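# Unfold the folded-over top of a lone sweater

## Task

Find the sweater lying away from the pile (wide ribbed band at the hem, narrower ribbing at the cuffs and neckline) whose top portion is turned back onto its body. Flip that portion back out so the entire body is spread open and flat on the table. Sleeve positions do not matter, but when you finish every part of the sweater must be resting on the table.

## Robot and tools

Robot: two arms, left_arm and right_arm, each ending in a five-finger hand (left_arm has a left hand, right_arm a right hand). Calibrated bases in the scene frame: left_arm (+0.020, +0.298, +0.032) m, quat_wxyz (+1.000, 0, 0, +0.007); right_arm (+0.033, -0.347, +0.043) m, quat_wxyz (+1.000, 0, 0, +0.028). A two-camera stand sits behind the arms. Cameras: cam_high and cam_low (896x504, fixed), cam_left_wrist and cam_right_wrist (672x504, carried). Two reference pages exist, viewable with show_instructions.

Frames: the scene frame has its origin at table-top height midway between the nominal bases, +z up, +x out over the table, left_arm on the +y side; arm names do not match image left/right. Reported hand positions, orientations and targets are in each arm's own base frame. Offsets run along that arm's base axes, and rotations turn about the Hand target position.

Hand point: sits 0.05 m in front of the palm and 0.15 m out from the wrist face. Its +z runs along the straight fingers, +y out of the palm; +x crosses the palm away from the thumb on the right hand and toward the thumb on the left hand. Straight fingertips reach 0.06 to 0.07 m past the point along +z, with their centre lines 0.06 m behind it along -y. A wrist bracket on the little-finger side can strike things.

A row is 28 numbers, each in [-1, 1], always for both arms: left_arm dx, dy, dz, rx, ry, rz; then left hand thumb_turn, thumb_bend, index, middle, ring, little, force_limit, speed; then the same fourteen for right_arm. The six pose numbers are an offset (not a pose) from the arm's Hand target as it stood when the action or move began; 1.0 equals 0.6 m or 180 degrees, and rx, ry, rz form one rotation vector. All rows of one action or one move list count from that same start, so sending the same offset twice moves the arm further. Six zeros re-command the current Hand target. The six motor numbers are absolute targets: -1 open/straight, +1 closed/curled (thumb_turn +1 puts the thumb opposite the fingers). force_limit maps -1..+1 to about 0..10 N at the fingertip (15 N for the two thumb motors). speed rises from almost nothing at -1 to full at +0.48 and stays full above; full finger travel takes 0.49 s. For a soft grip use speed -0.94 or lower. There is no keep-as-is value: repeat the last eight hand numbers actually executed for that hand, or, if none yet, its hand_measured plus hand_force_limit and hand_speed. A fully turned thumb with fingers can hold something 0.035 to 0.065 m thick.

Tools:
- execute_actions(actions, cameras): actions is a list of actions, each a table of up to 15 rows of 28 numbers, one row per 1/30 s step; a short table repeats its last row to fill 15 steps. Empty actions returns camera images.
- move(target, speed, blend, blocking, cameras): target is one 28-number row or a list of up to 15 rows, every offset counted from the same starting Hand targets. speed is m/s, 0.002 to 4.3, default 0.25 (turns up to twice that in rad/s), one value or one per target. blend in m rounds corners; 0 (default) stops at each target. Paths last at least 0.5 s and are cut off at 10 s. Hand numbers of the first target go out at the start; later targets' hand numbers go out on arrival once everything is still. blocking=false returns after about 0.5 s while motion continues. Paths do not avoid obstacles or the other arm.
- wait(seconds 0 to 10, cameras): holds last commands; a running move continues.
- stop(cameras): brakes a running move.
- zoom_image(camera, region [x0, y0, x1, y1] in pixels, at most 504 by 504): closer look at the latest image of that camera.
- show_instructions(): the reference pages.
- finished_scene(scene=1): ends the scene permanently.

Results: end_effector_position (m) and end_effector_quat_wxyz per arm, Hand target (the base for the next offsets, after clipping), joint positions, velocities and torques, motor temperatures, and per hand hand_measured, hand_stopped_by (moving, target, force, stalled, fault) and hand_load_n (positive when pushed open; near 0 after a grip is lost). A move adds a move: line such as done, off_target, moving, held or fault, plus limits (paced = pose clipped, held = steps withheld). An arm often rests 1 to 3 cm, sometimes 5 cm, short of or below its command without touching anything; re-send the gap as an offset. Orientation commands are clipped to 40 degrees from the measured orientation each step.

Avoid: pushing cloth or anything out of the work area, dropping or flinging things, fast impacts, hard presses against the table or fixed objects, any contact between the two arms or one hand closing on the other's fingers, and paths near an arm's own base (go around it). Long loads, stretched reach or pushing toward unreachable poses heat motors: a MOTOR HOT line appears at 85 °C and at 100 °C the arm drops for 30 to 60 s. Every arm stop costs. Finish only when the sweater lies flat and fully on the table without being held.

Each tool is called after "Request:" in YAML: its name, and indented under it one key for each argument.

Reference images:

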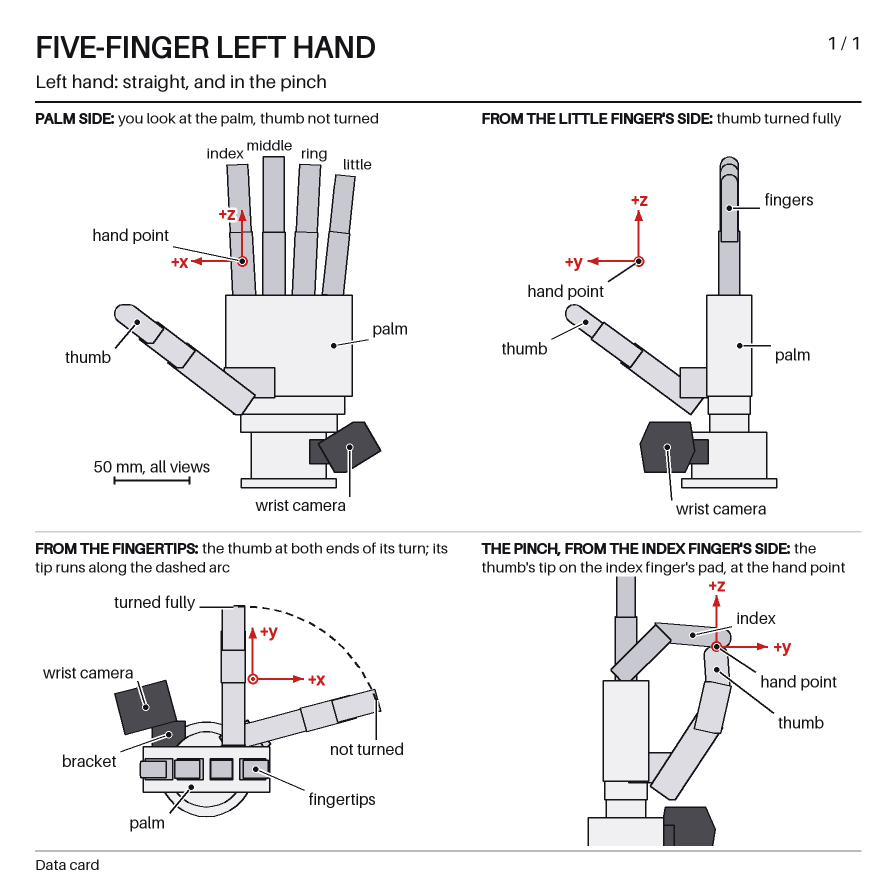

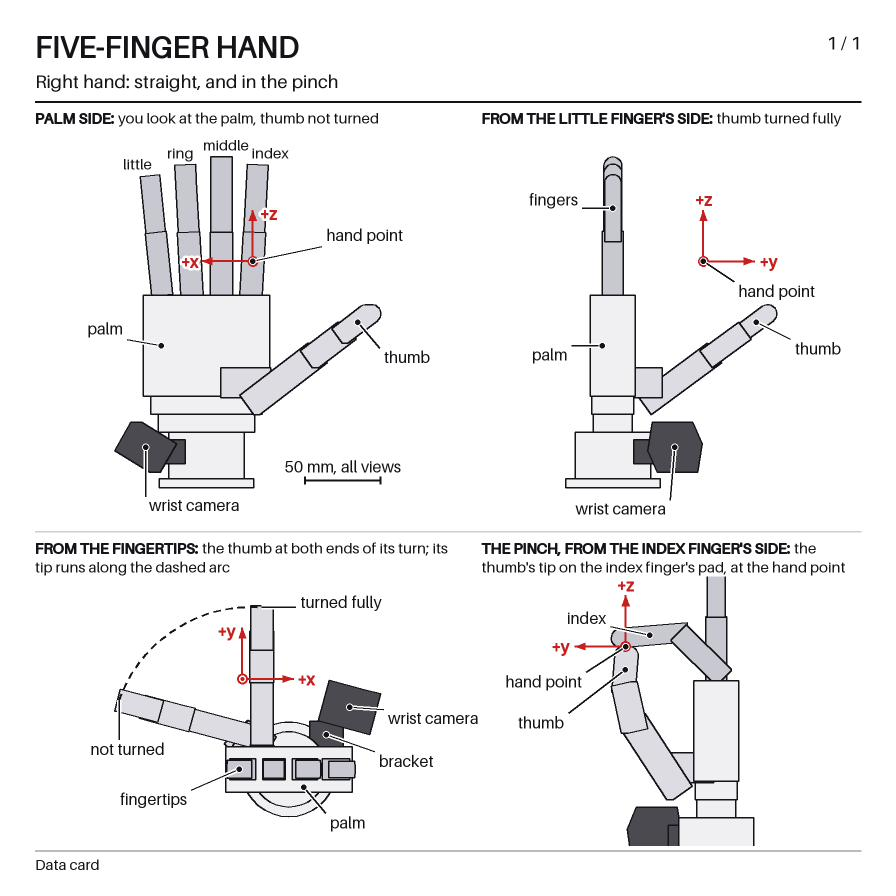

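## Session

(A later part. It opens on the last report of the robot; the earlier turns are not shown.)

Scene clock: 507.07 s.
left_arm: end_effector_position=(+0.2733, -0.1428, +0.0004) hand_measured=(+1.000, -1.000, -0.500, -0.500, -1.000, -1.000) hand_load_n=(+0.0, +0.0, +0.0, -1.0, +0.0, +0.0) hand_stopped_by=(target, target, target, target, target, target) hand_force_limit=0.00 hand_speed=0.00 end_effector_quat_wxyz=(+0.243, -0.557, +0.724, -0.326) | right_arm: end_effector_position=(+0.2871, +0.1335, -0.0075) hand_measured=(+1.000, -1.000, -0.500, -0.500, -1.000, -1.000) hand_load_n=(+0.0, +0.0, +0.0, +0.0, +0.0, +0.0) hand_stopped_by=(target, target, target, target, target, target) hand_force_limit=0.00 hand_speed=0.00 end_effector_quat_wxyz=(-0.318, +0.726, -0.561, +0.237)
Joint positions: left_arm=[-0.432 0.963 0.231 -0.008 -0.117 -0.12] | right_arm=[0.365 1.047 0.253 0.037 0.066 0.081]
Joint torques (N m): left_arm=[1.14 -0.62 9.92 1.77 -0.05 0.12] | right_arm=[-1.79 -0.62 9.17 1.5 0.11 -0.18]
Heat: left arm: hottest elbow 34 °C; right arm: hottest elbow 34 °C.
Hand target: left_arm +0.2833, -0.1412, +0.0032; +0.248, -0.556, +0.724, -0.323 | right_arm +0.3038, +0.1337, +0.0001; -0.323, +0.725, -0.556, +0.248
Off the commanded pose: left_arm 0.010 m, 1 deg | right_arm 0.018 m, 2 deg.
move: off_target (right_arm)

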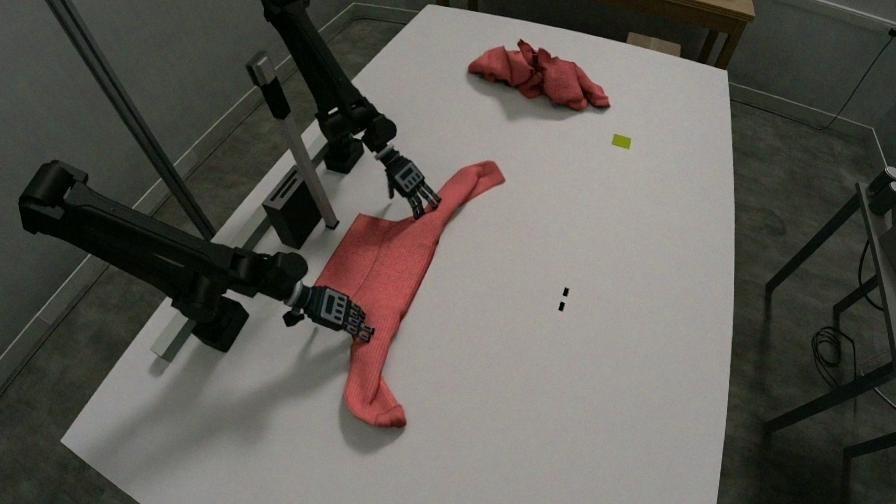

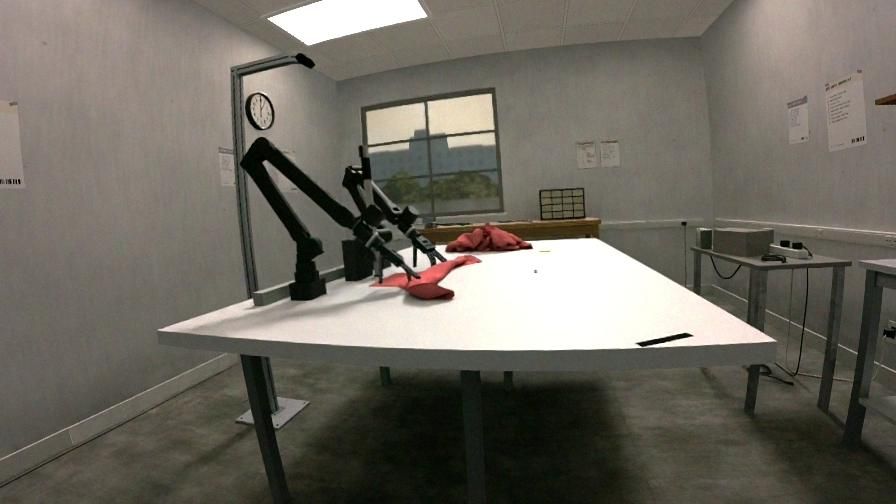

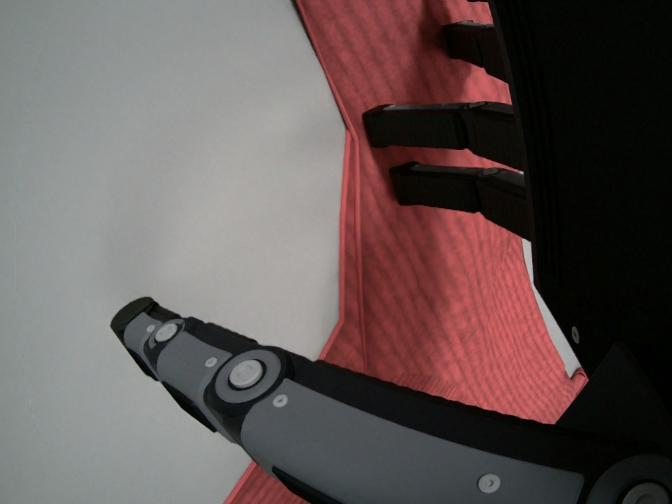

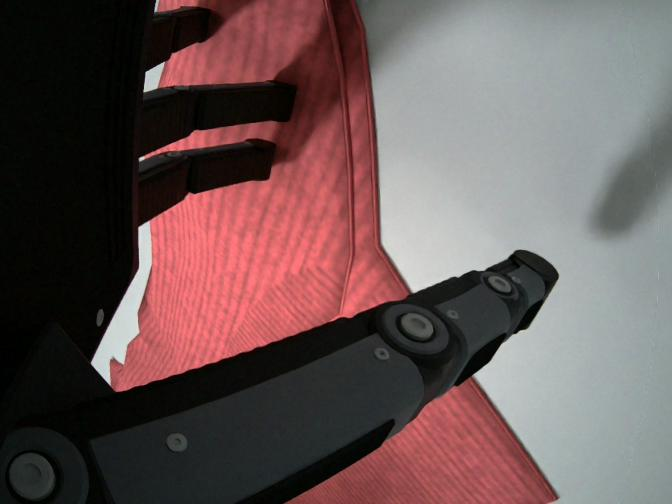

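Request:
move:
  target:
    - [0,0,0.05,0,0,0,1,-1,-0.5,-0.5,-1,-1,0,0,-0.006,0,0.05,0,0,0,1,-1,-0.5,-0.5,-1,-1,0,0]
    - [0.075,-0.023,0.033,0,0,0,1,-1,-0.5,-0.5,-1,-1,0,0,0.035,0.014,0.033,0,0,0,1,-1,-0.5,-0.5,-1,-1,0,0]
  speed: 0.15
  blend: 0.01
  cameras: ["cam_high","cam_low","cam_left_wrist","cam_right_wrist"]

Request:
zoom_image:
  camera: "cam_high"
  region: [290, 170, 470, 350]

Scene clock: 533.93 s.
left_arm: end_effector_position=(+0.3017, -0.1486, +0.0063) hand_measured=(+1.000, -1.000, -0.500, -0.500, -1.000, -1.000) hand_load_n=(+0.0, +0.0, +0.0, -0.5, +0.0, +0.0) hand_stopped_by=(target, target, target, target, target, target) hand_force_limit=0.00 hand_speed=0.00 end_effector_quat_wxyz=(+0.236, -0.560, +0.732, -0.307) | right_arm: end_effector_position=(+0.3005, +0.1374, +0.0050) hand_measured=(+1.000, -1.000, -0.500, -0.500, -1.000, -1.000) hand_load_n=(+0.0, +0.0, +0.0, -0.5, +0.0, +0.0) hand_stopped_by=(target, target, target, target, target, target) hand_force_limit=0.00 hand_speed=0.00 end_effector_quat_wxyz=(-0.308, +0.731, -0.563, +0.233)
Joint positions: left_arm=[-0.407 1.078 0.334 -0.037 -0.102 -0.099] | right_arm=[0.364 1.062 0.319 -0.036 0.069 0.077]
Joint torques (N m): left_arm=[0.97 -2.84 12.1 1.99 0 0.04] | right_arm=[-2.67 -2.43 10.25 1.88 0.07 -0.17]
Heat: left arm: hottest elbow 35 °C; right arm: hottest elbow 35 °C.
Hand target: left_arm +0.3282, -0.1550, +0.0228; +0.248, -0.556, +0.724, -0.323 | right_arm +0.3249, +0.1422, +0.0201; -0.323, +0.725, -0.556, +0.248
Off the commanded pose: left_arm 0.032 m, 3 deg | right_arm 0.029 m, 3 deg.
move: off_target (left_arm, right_arm)

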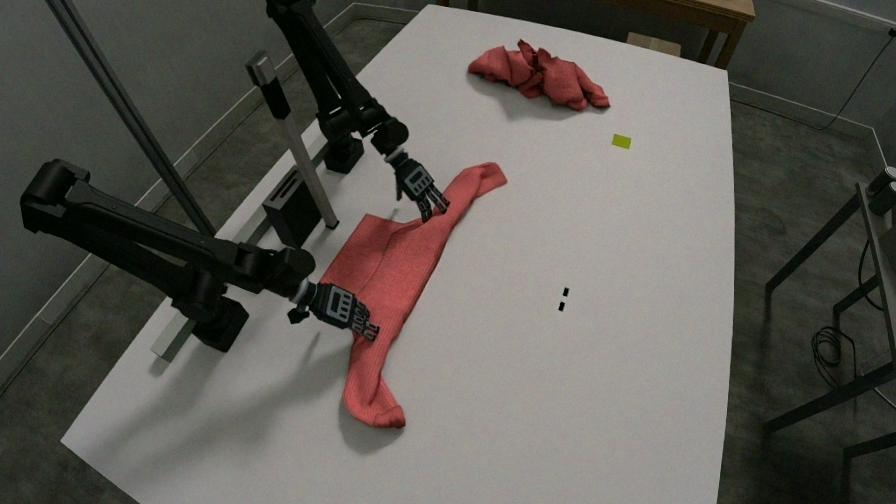

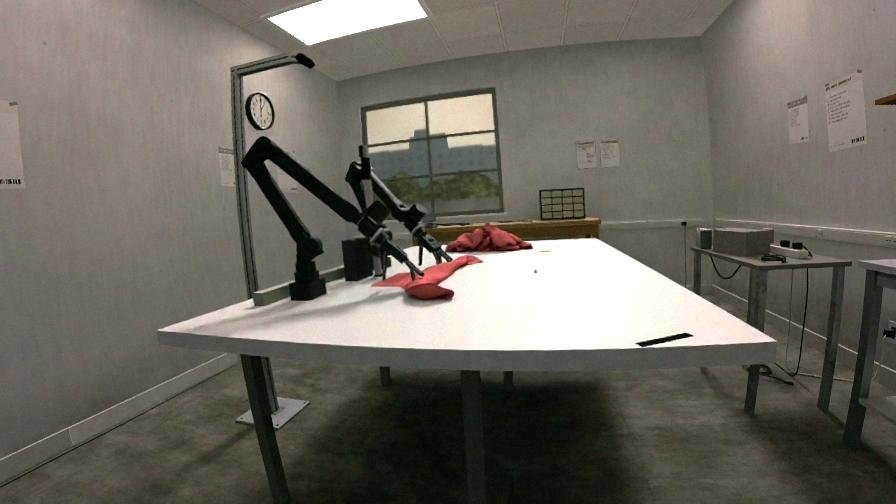

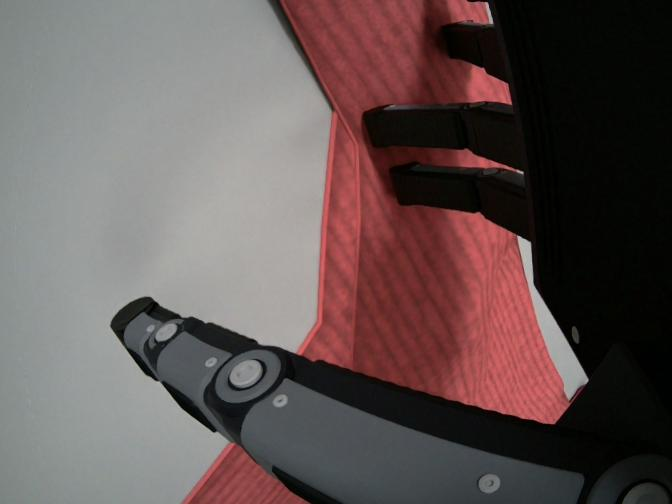

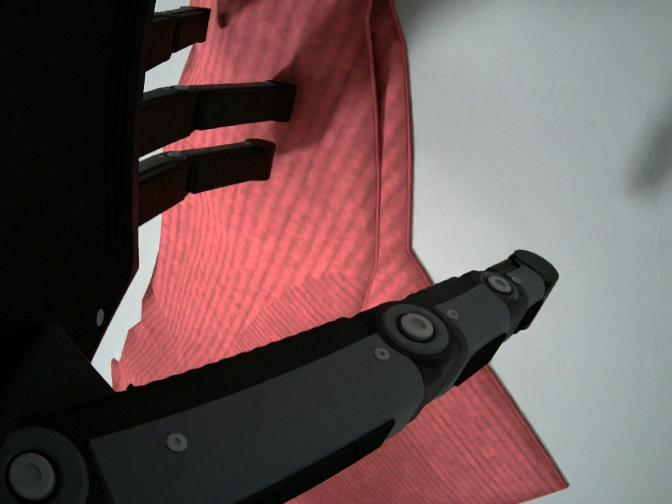

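Scaled by 2.800.

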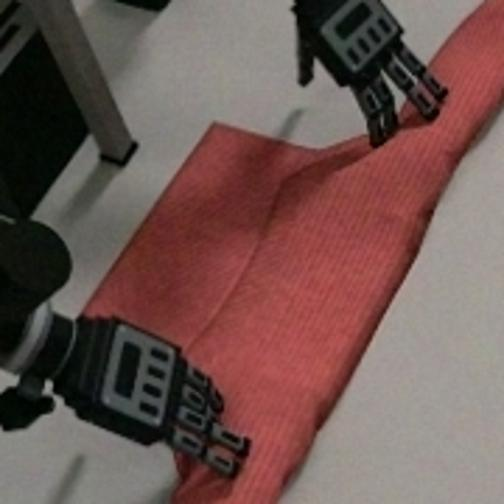

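Request:
move:
  target:
    - [-0.01,0,0.09,0,0,0,1,-1,-0.5,-0.5,-1,-1,0,0,-0.01,0,0.09,0,0,0,1,-1,-0.5,-0.5,-1,-1,0,0]
    - [0.048,-0.013,0.062,0,0,0,1,-1,-0.5,-0.5,-1,-1,0,0,0.0285,0.008,0.066,0,0,0,1,-1,-0.5,-0.5,-1,-1,0,0]
  speed: 0.2
  blend: 0.01
  cameras: ["cam_high","cam_left_wrist","cam_right_wrist"]

Scene clock: 547.03 s.
left_arm: end_effector_position=(+0.3278, -0.1566, +0.0381) hand_measured=(+1.000, -1.000, -0.500, -0.500, -1.000, -1.000) hand_load_n=(+0.0, +0.0, +0.0, -0.5, -0.5, +0.0) hand_stopped_by=(target, target, target, target, target, target) hand_force_limit=0.00 hand_speed=0.00 end_effector_quat_wxyz=(+0.232, -0.561, +0.735, -0.302) | right_arm: end_effector_position=(+0.3186, +0.1426, +0.0409) hand_measured=(+1.000, -1.000, -0.500, -0.500, -1.000, -1.000) hand_load_n=(+0.0, +0.0, +0.0, +0.0, +0.0, +0.0) hand_stopped_by=(target, target, target, target, target, target) hand_force_limit=0.00 hand_speed=0.00 end_effector_quat_wxyz=(-0.307, +0.731, -0.564, +0.233)
Joint positions: left_arm=[-0.394 1.087 0.453 -0.159 -0.091 -0.09] | right_arm=[0.359 1.025 0.42 -0.178 0.068 0.074]
Joint torques (N m): left_arm=[0.97 -4.01 13.2 2.1 -0.04 0.04] | right_arm=[-1.61 -3.19 11.08 1.78 -0.04 -0.12]
Heat: left arm: hottest elbow 36 °C; right arm: hottest elbow 35 °C.
Hand target: left_arm +0.3569, -0.1627, +0.0600; +0.248, -0.556, +0.724, -0.323 | right_arm +0.3419, +0.1471, +0.0596; -0.323, +0.725, -0.556, +0.248
Off the commanded pose: left_arm 0.037 m, 3 deg | right_arm 0.030 m, 3 deg.
move: off_target (left_arm, right_arm)
Images, in order (width x height): cam_high 896x504, cam_left_wrist 672x504, cam_right_wrist 672x504.

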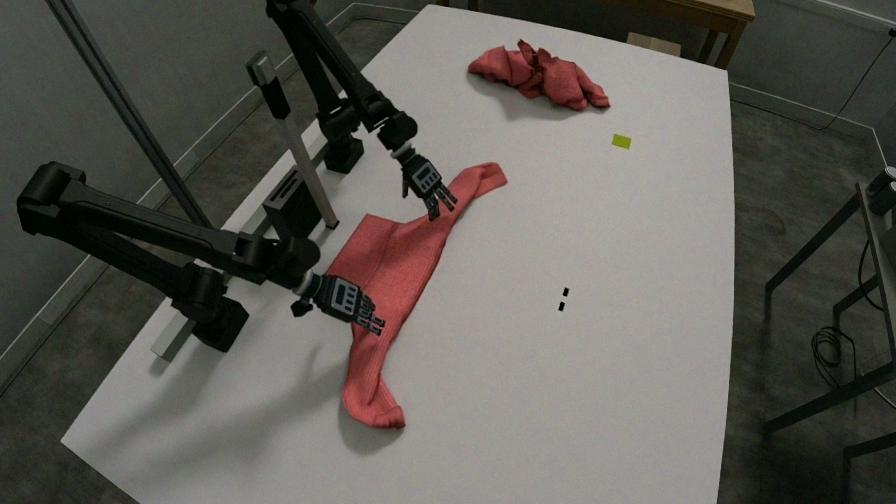

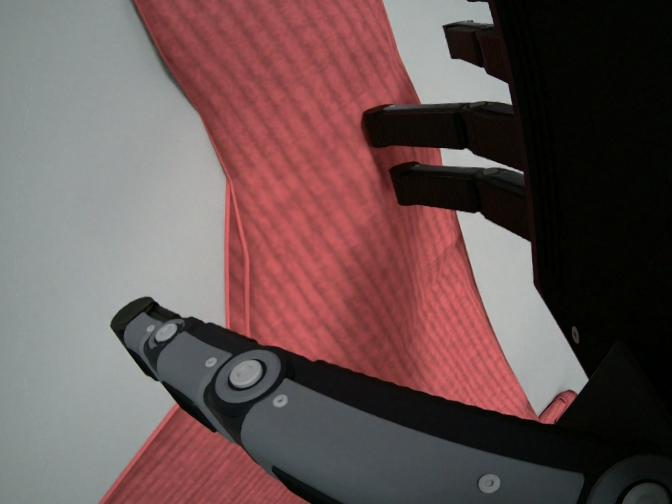

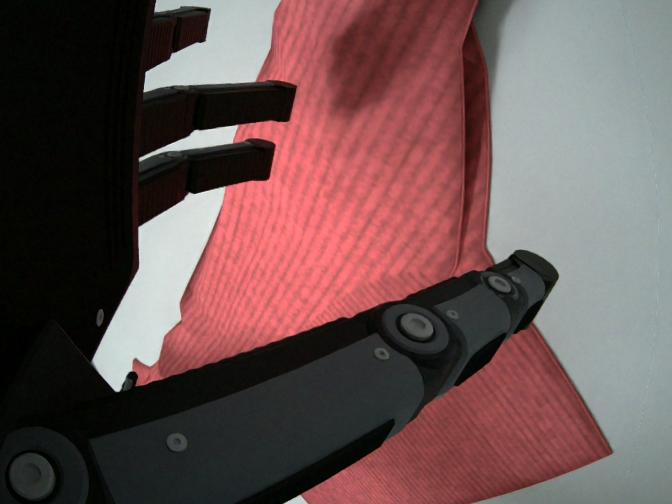

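Request:
move:
  target:
    - [0.048,-0.013,0.015,0,0,0,1,-1,-0.5,-0.5,-1,-1,0,0,0.043,0.012,0.015,0,0,0,1,-1,-0.5,-0.5,-1,-1,0,0]
    - [0.048,-0.013,-0.08,0,0,0,1,-1,-0.5,-0.5,-1,-1,0,0,0.043,0.012,-0.095,0,0,0,1,-1,-0.5,-0.5,-1,-1,0,0]
  speed: 0.15
  cameras: ["cam_high","cam_left_wrist","cam_right_wrist"]

Scene clock: 558.07 s.
left_arm: end_effector_position=(+0.3904, -0.1793, +0.0252) hand_measured=(+1.000, -1.000, -0.500, -0.500, -1.000, -1.000) hand_load_n=(+0.0, +0.0, +0.0, +0.0, +0.0, +0.0) hand_stopped_by=(target, target, target, target, target, target) hand_force_limit=0.00 hand_speed=0.00 end_effector_quat_wxyz=(+0.250, -0.553, +0.722, -0.333) | right_arm: end_effector_position=(+0.3614, +0.1564, +0.0035) hand_measured=(+1.000, -1.000, -0.500, -0.500, -1.000, -1.000) hand_load_n=(+0.0, +0.0, -0.5, +0.0, +0.0, +0.0) hand_stopped_by=(target, target, target, target, target, target) hand_force_limit=0.00 hand_speed=0.00 end_effector_quat_wxyz=(-0.322, +0.725, -0.559, +0.242)
Joint positions: left_arm=[-0.384 1.311 0.534 0.062 -0.083 -0.083] | right_arm=[0.352 1.279 0.441 0.094 0.062 0.069]
Joint torques (N m): left_arm=[0.85 -6.3 6.16 2.21 -0.03 0.04] | right_arm=[-1.61 -5.66 7.17 1.76 -0.05 -0.13]
Heat: left arm: hottest elbow 36 °C; right arm: hottest elbow 35 °C.
Hand target: left_arm +0.3857, -0.1706, +0.0120; +0.248, -0.556, +0.725, -0.323 | right_arm +0.3679, +0.1542, +0.0028; -0.323, +0.725, -0.556, +0.248
Off the commanded pose: left_arm 0.017 m, 1 deg | right_arm 0.007 m, 1 deg.
move: off_target (left_arm)
Images, in order (width x height): cam_high 896x504, cam_left_wrist 672x504, cam_right_wrist 672x504.

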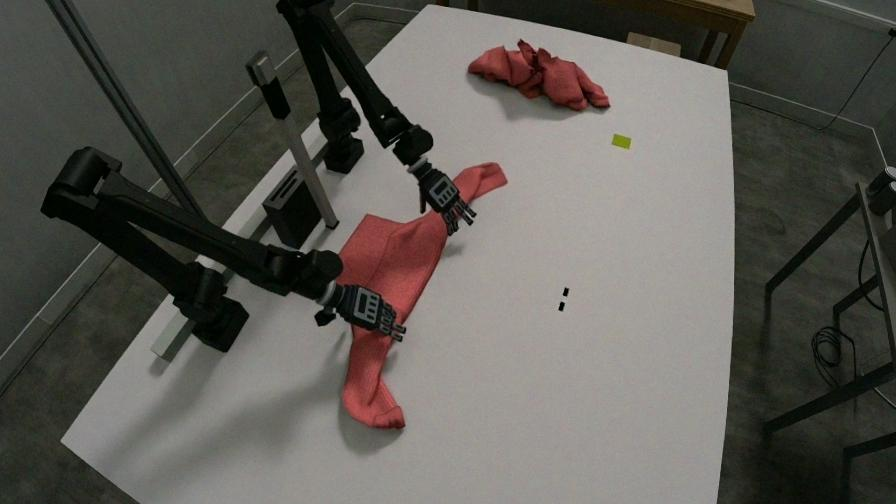

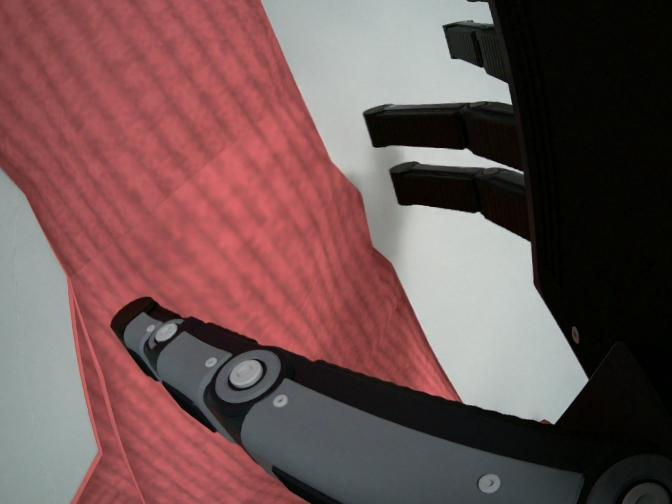

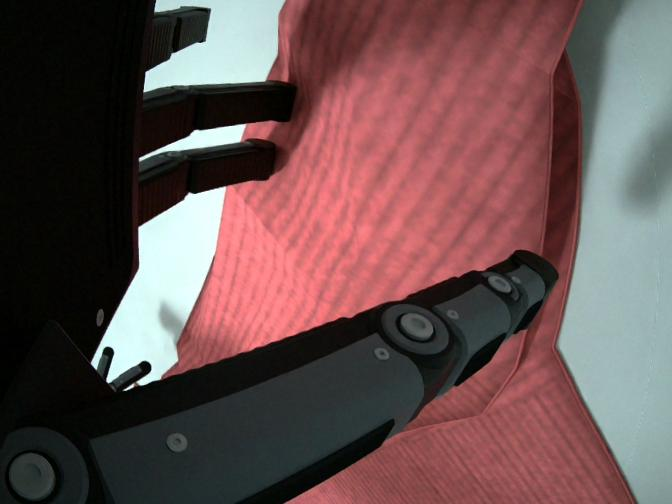

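Request:
move:
  target:
    - [-0.085,0.018,0.097,0,0,0,1,-1,-0.5,-0.5,-1,-1,0,0,-0.063,-0.0137,0.095,0,0,0,1,-1,-0.5,-0.5,-1,-1,0,0]
    - [-0.056,0.023,0.08,0,0,0,1,-1,-0.5,-0.5,-1,-1,0,0,-0.0315,-0.012,0.079,0,0,0,1,-1,-0.5,-0.5,-1,-1,0,0]
    - [-0.056,0.023,-0.015,0,0,0,1,-1,-0.5,-0.5,-1,-1,0,0,-0.0315,-0.012,-0.018,0,0,0,1,-1,-0.5,-0.5,-1,-1,0,0]
  speed: 0.15
  cameras: ["cam_high","cam_left_wrist","cam_right_wrist"]

Scene clock: 572.57 s.
left_arm: end_effector_position=(+0.3549, -0.1646, +0.0134) hand_measured=(+1.000, -1.000, -0.500, -0.500, -1.000, -1.000) hand_load_n=(+0.0, +0.0, +0.0, +0.0, +0.0, +0.0) hand_stopped_by=(target, target, target, target, target, target) hand_force_limit=0.00 hand_speed=0.00 end_effector_quat_wxyz=(+0.248, -0.553, +0.723, -0.332) | right_arm: end_effector_position=(+0.3455, +0.1502, -0.0046) hand_measured=(+1.000, -1.000, -0.500, -0.500, -1.000, -1.000) hand_load_n=(+0.0, +0.0, +0.0, +0.0, +0.0, +0.0) hand_stopped_by=(target, target, target, target, target, target) hand_force_limit=0.00 hand_speed=0.00 end_effector_quat_wxyz=(-0.325, +0.723, -0.558, +0.245)
Joint positions: left_arm=[-0.382 1.233 0.428 0.085 -0.08 -0.082] | right_arm=[0.35 1.254 0.383 0.136 0.061 0.067]
Joint torques (N m): left_arm=[1.14 -4.84 6.41 2.18 -0.05 0.05] | right_arm=[-1.79 -4.54 6.46 1.81 -0.11 -0.11]
Heat: left arm: hottest elbow 36 °C; right arm: hottest elbow 35 °C.
Hand target: left_arm +0.3523, -0.1567, +0.0031; +0.248, -0.556, +0.724, -0.323 | right_arm +0.3489, +0.1471, -0.0081; -0.323, +0.725, -0.556, +0.248
Off the commanded pose: left_arm 0.013 m, 1 deg | right_arm 0.006 m, 1 deg.
move: off_target (left_arm)
Images, in order (width x height): cam_high 896x504, cam_left_wrist 672x504, cam_right_wrist 672x504.

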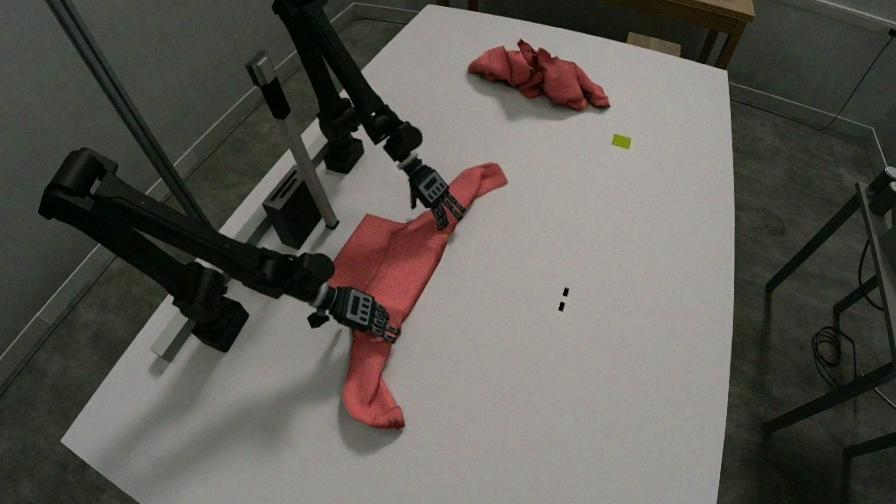

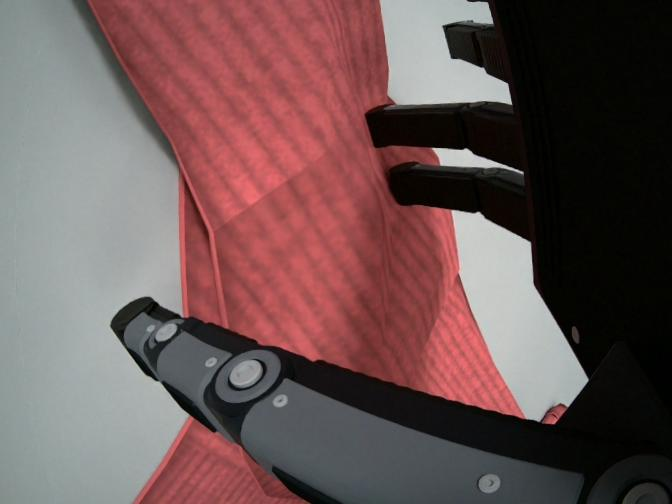

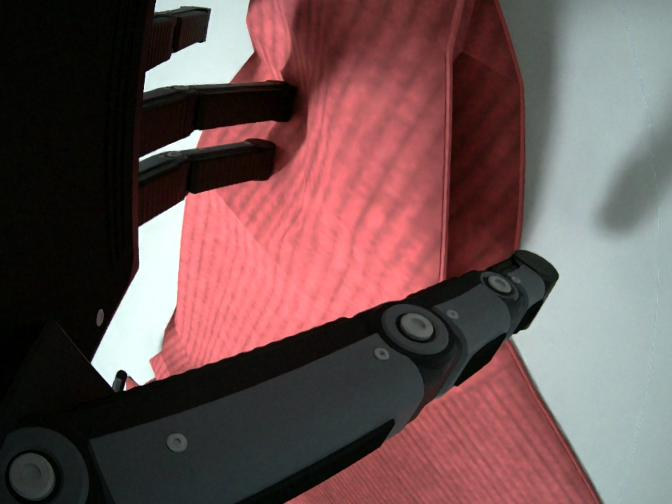

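Request:
move:
  target: [0.01,0,-0.035,0,0,0,1,-1,-0.5,-0.5,-1,-1,0,0,0.008,0,-0.022,0,0,0,1,-1,-0.5,-0.5,-1,-1,0,0]
  speed: 0.1
  cameras: ["cam_left_wrist","cam_right_wrist"]

Scene clock: 582.73 s.
left_arm: end_effector_position=(+0.3683, -0.1684, +0.0017) hand_measured=(+1.000, -1.000, -0.500, -0.500, -1.000, -1.000) hand_load_n=(+0.0, +0.0, +0.0, +0.0, +0.0, +0.0) hand_stopped_by=(target, target, target, target, target, target) hand_force_limit=0.00 hand_speed=0.00 end_effector_quat_wxyz=(+0.254, -0.550, +0.718, -0.343) | right_arm: end_effector_position=(+0.3546, +0.1518, -0.0114) hand_measured=(+1.000, -1.000, -0.500, -0.500, -1.000, -1.000) hand_load_n=(+0.0, +0.0, +0.0, -0.5, +0.0, +0.0) hand_stopped_by=(target, target, target, target, target, target) hand_force_limit=0.00 hand_speed=0.00 end_effector_quat_wxyz=(-0.333, +0.719, -0.556, +0.250)
Joint positions: left_arm=[-0.376 1.313 0.428 0.194 -0.075 -0.079] | right_arm=[0.345 1.306 0.383 0.21 0.057 0.064]
Joint torques (N m): left_arm=[1.08 -4.78 5.19 1.85 -0.03 0.07] | right_arm=[-1.67 -3.9 6.09 1.28 -0.12 -0.15]
Heat: left arm: hottest elbow 36 °C; right arm: hottest elbow 35 °C.
Hand target: left_arm +0.3582, -0.1568, -0.0179; +0.248, -0.556, +0.724, -0.323 | right_arm +0.3536, +0.1470, -0.0214; -0.323, +0.725, -0.556, +0.248
Off the commanded pose: left_arm 0.025 m, 3 deg | right_arm 0.011 m, 1 deg.
move: off_target (left_arm, right_arm)
Images, in order (width x height): cam_left_wrist 672x504, cam_right_wrist 672x504.

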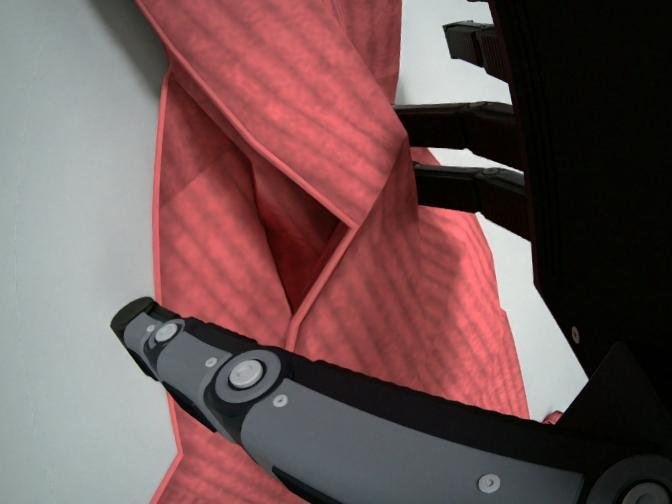

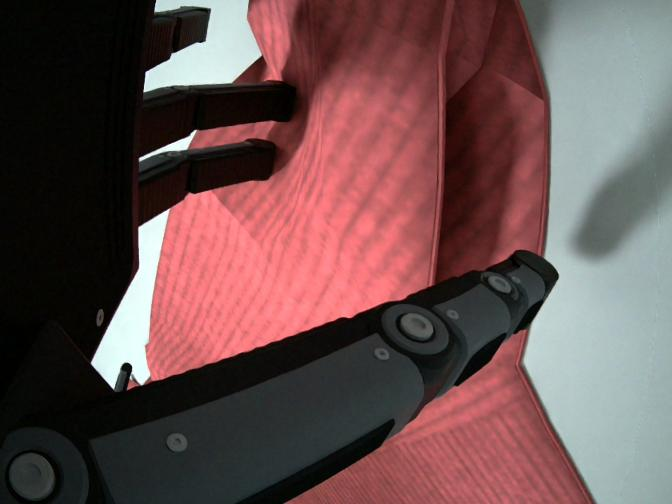

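Request:
execute_actions:
  actions: []

Request:
zoom_image:
  camera: "cam_high"
  region: [320, 150, 500, 350]

Request:
zoom_image:
  camera: "cam_low"
  region: [360, 180, 500, 320]

Scene clock: 586.93 s.
left_arm: end_effector_position=(+0.3684, -0.1684, +0.0017) hand_measured=(+1.000, -1.000, -0.500, -0.500, -1.000, -1.000) hand_load_n=(+0.0, +0.0, +0.0, -0.5, +0.0, +0.0) hand_stopped_by=(target, target, target, target, target, target) hand_force_limit=0.00 hand_speed=0.00 end_effector_quat_wxyz=(+0.254, -0.550, +0.717, -0.343) | right_arm: end_effector_position=(+0.3546, +0.1518, -0.0114) hand_measured=(+1.000, -1.000, -0.500, -0.500, -1.000, -1.000) hand_load_n=(+0.0, +0.0, +0.0, -0.5, +0.0, +0.0) hand_stopped_by=(target, target, target, target, target, target) hand_force_limit=0.00 hand_speed=0.00 end_effector_quat_wxyz=(-0.333, +0.719, -0.556, +0.250)
Joint positions: left_arm=[-0.376 1.313 0.428 0.194 -0.075 -0.079] | right_arm=[0.345 1.306 0.383 0.21 0.057 0.064]
Joint velocities: within noise
Joint torques (N m): left_arm=[1.2 -4.84 5.18 1.87 -0.03 0.06] | right_arm=[-1.79 -3.02 6.19 1.31 -0.14 -0.16]
Motor temperatures (°C): left_arm=[25 23 35 28 23 22] | right_arm=[27 24 35 27 21 24]
Heat: left arm: hottest elbow 35 °C; right arm: hottest elbow 35 °C.
Hand target: left_arm +0.3583, -0.1568, -0.0179; +0.248, -0.556, +0.724, -0.323 | right_arm +0.3536, +0.1470, -0.0214; -0.323, +0.725, -0.556, +0.248
Off the commanded pose: left_arm 0.025 m, 3 deg | right_arm 0.011 m, 1 deg.

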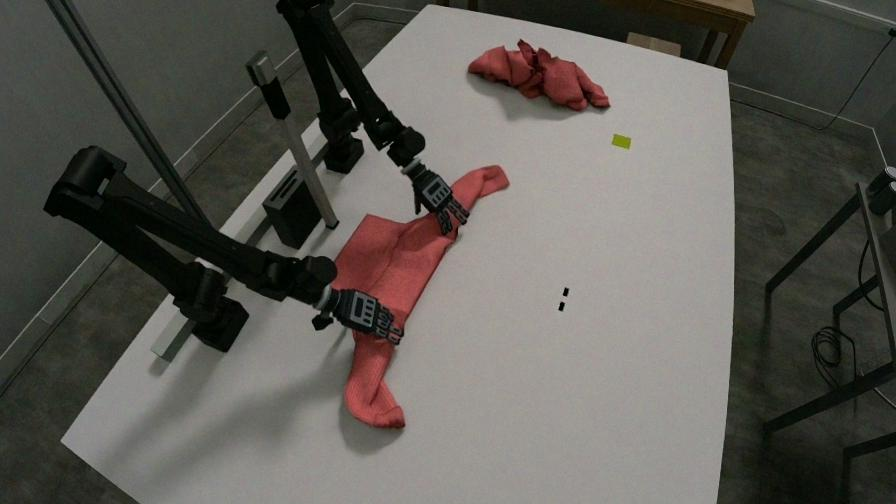

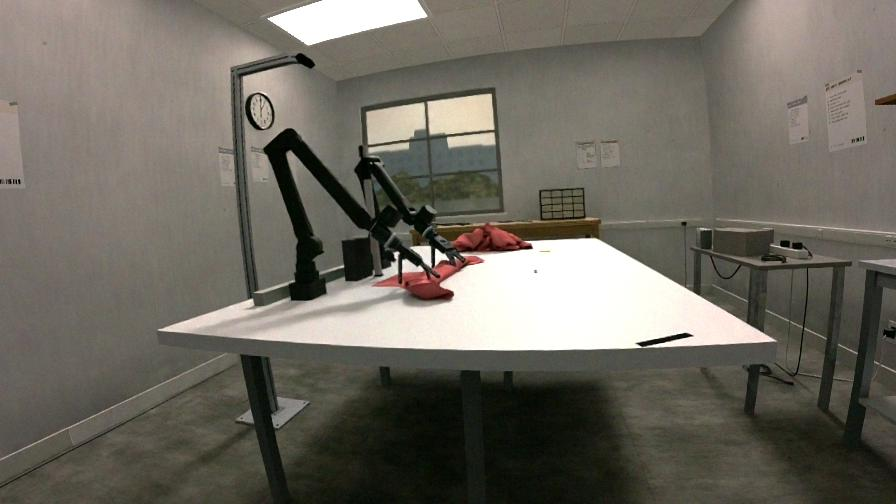

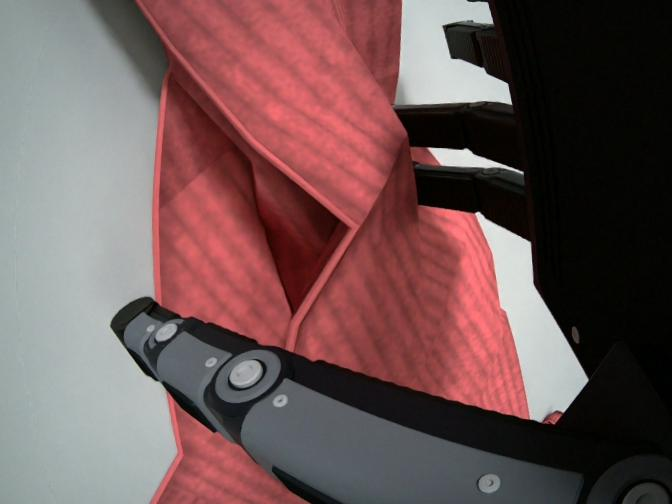

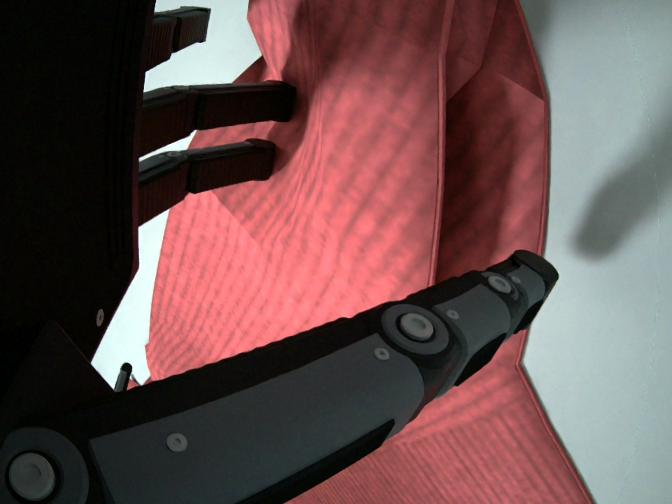

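Scaled by 2.520.

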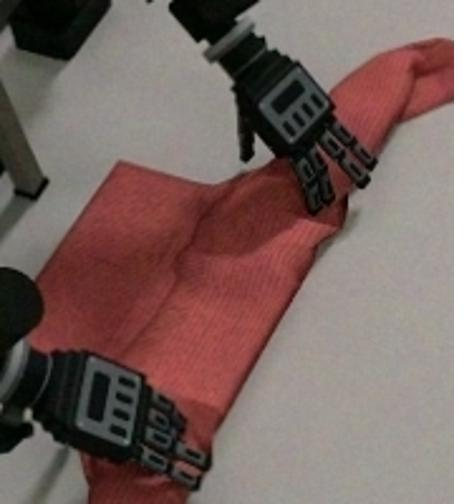

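Scaled by 3.600.

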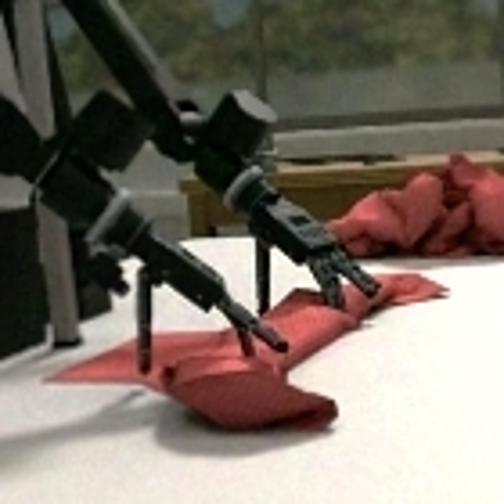

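Request:
move:
  target: [0,0,0,0,0,0,1,-0.2,0.05,0.05,-0.6,-1,0,-0.4,0,0,0,0,0,0,1,-0.2,0.05,0.05,-0.6,-1,0,-0.4]
  speed: 0.1
  cameras: ["cam_high","cam_low","cam_left_wrist","cam_right_wrist"]

Request:
zoom_image:
  camera: "cam_low"
  region: [360, 180, 500, 320]

Scene clock: 593.33 s.
left_arm: end_effector_position=(+0.3710, -0.1695, +0.0029) hand_measured=(+1.000, -0.202, +0.050, +0.048, -0.600, -1.000) hand_load_n=(+0.0, +4.0, +0.5, +5.0, +0.0, +0.0) hand_stopped_by=(target, target, target, force, target, target) hand_force_limit=0.00 hand_speed=-0.40 end_effector_quat_wxyz=(+0.256, -0.549, +0.716, -0.348) | right_arm: end_effector_position=(+0.3568, +0.1532, -0.0093) hand_measured=(+1.000, -0.202, +0.050, +0.048, -0.600, -1.000) hand_load_n=(+0.5, +4.5, +2.5, +4.5, +0.0, +0.0) hand_stopped_by=(target, target, target, target, target, target) hand_force_limit=0.00 hand_speed=-0.40 end_effector_quat_wxyz=(-0.339, +0.718, -0.554, +0.251)
Joint positions: left_arm=[-0.375 1.317 0.428 0.21 -0.073 -0.078] | right_arm=[0.344 1.306 0.383 0.222 0.053 0.064]
Joint torques (N m): left_arm=[1.03 -5.01 5.19 1.31 -0.12 0.06] | right_arm=[-1.32 -3.96 6.06 1.11 0.04 -0.08]
Heat: left arm: hottest elbow 35 °C; right arm: hottest elbow 35 °C.
Hand target: left_arm +0.3583, -0.1568, -0.0179; +0.248, -0.556, +0.724, -0.323 | right_arm +0.3536, +0.1469, -0.0214; -0.323, +0.725, -0.556, +0.248
Off the commanded pose: left_arm 0.027 m, 3 deg | right_arm 0.014 m, 2 deg.
move: off_target (left_arm, right_arm)

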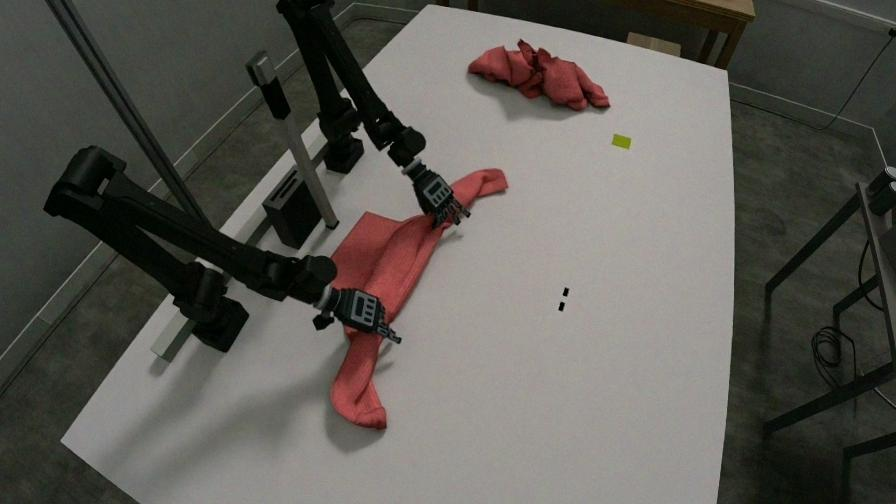

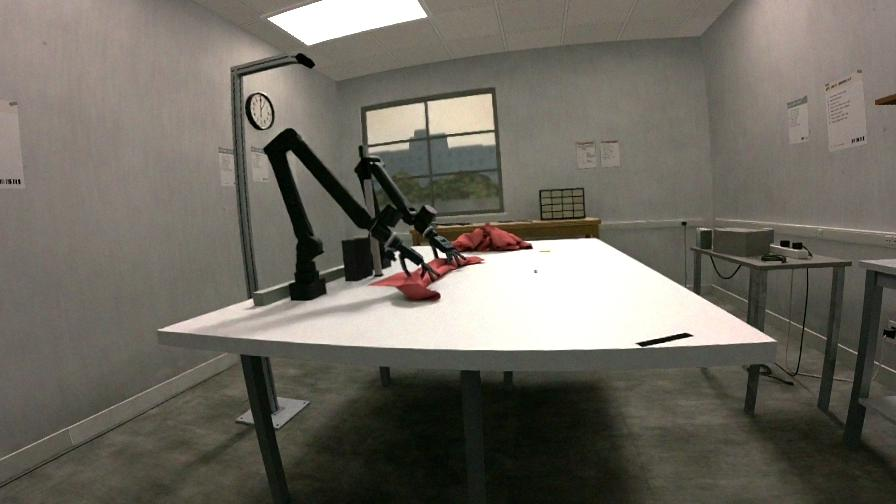

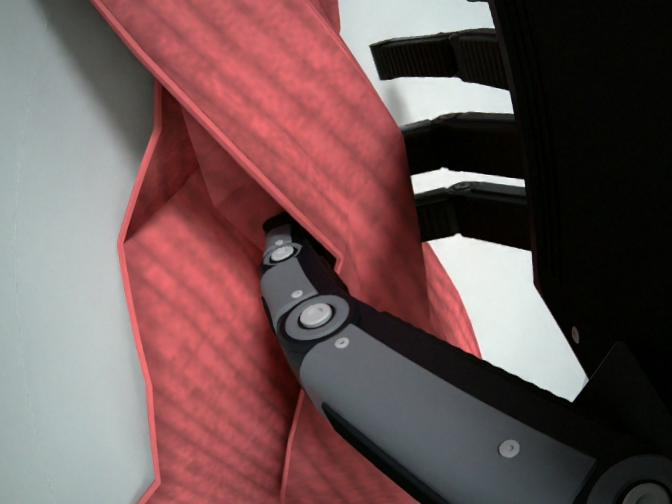

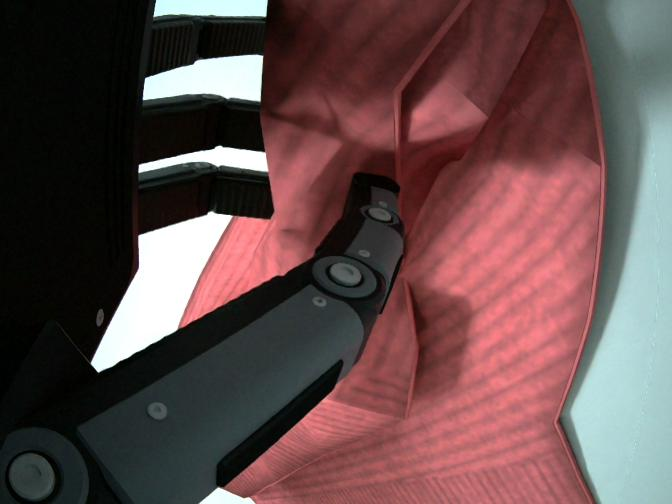

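Scaled by 3.600.

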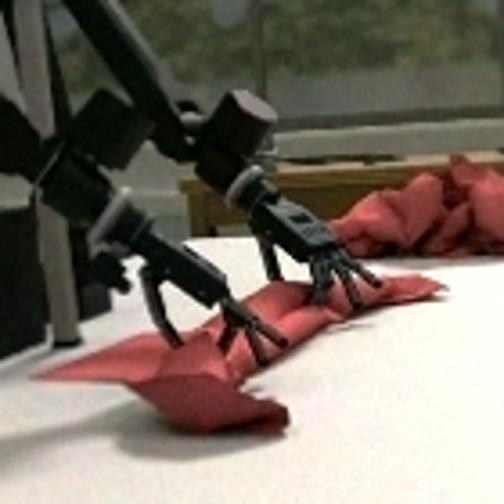

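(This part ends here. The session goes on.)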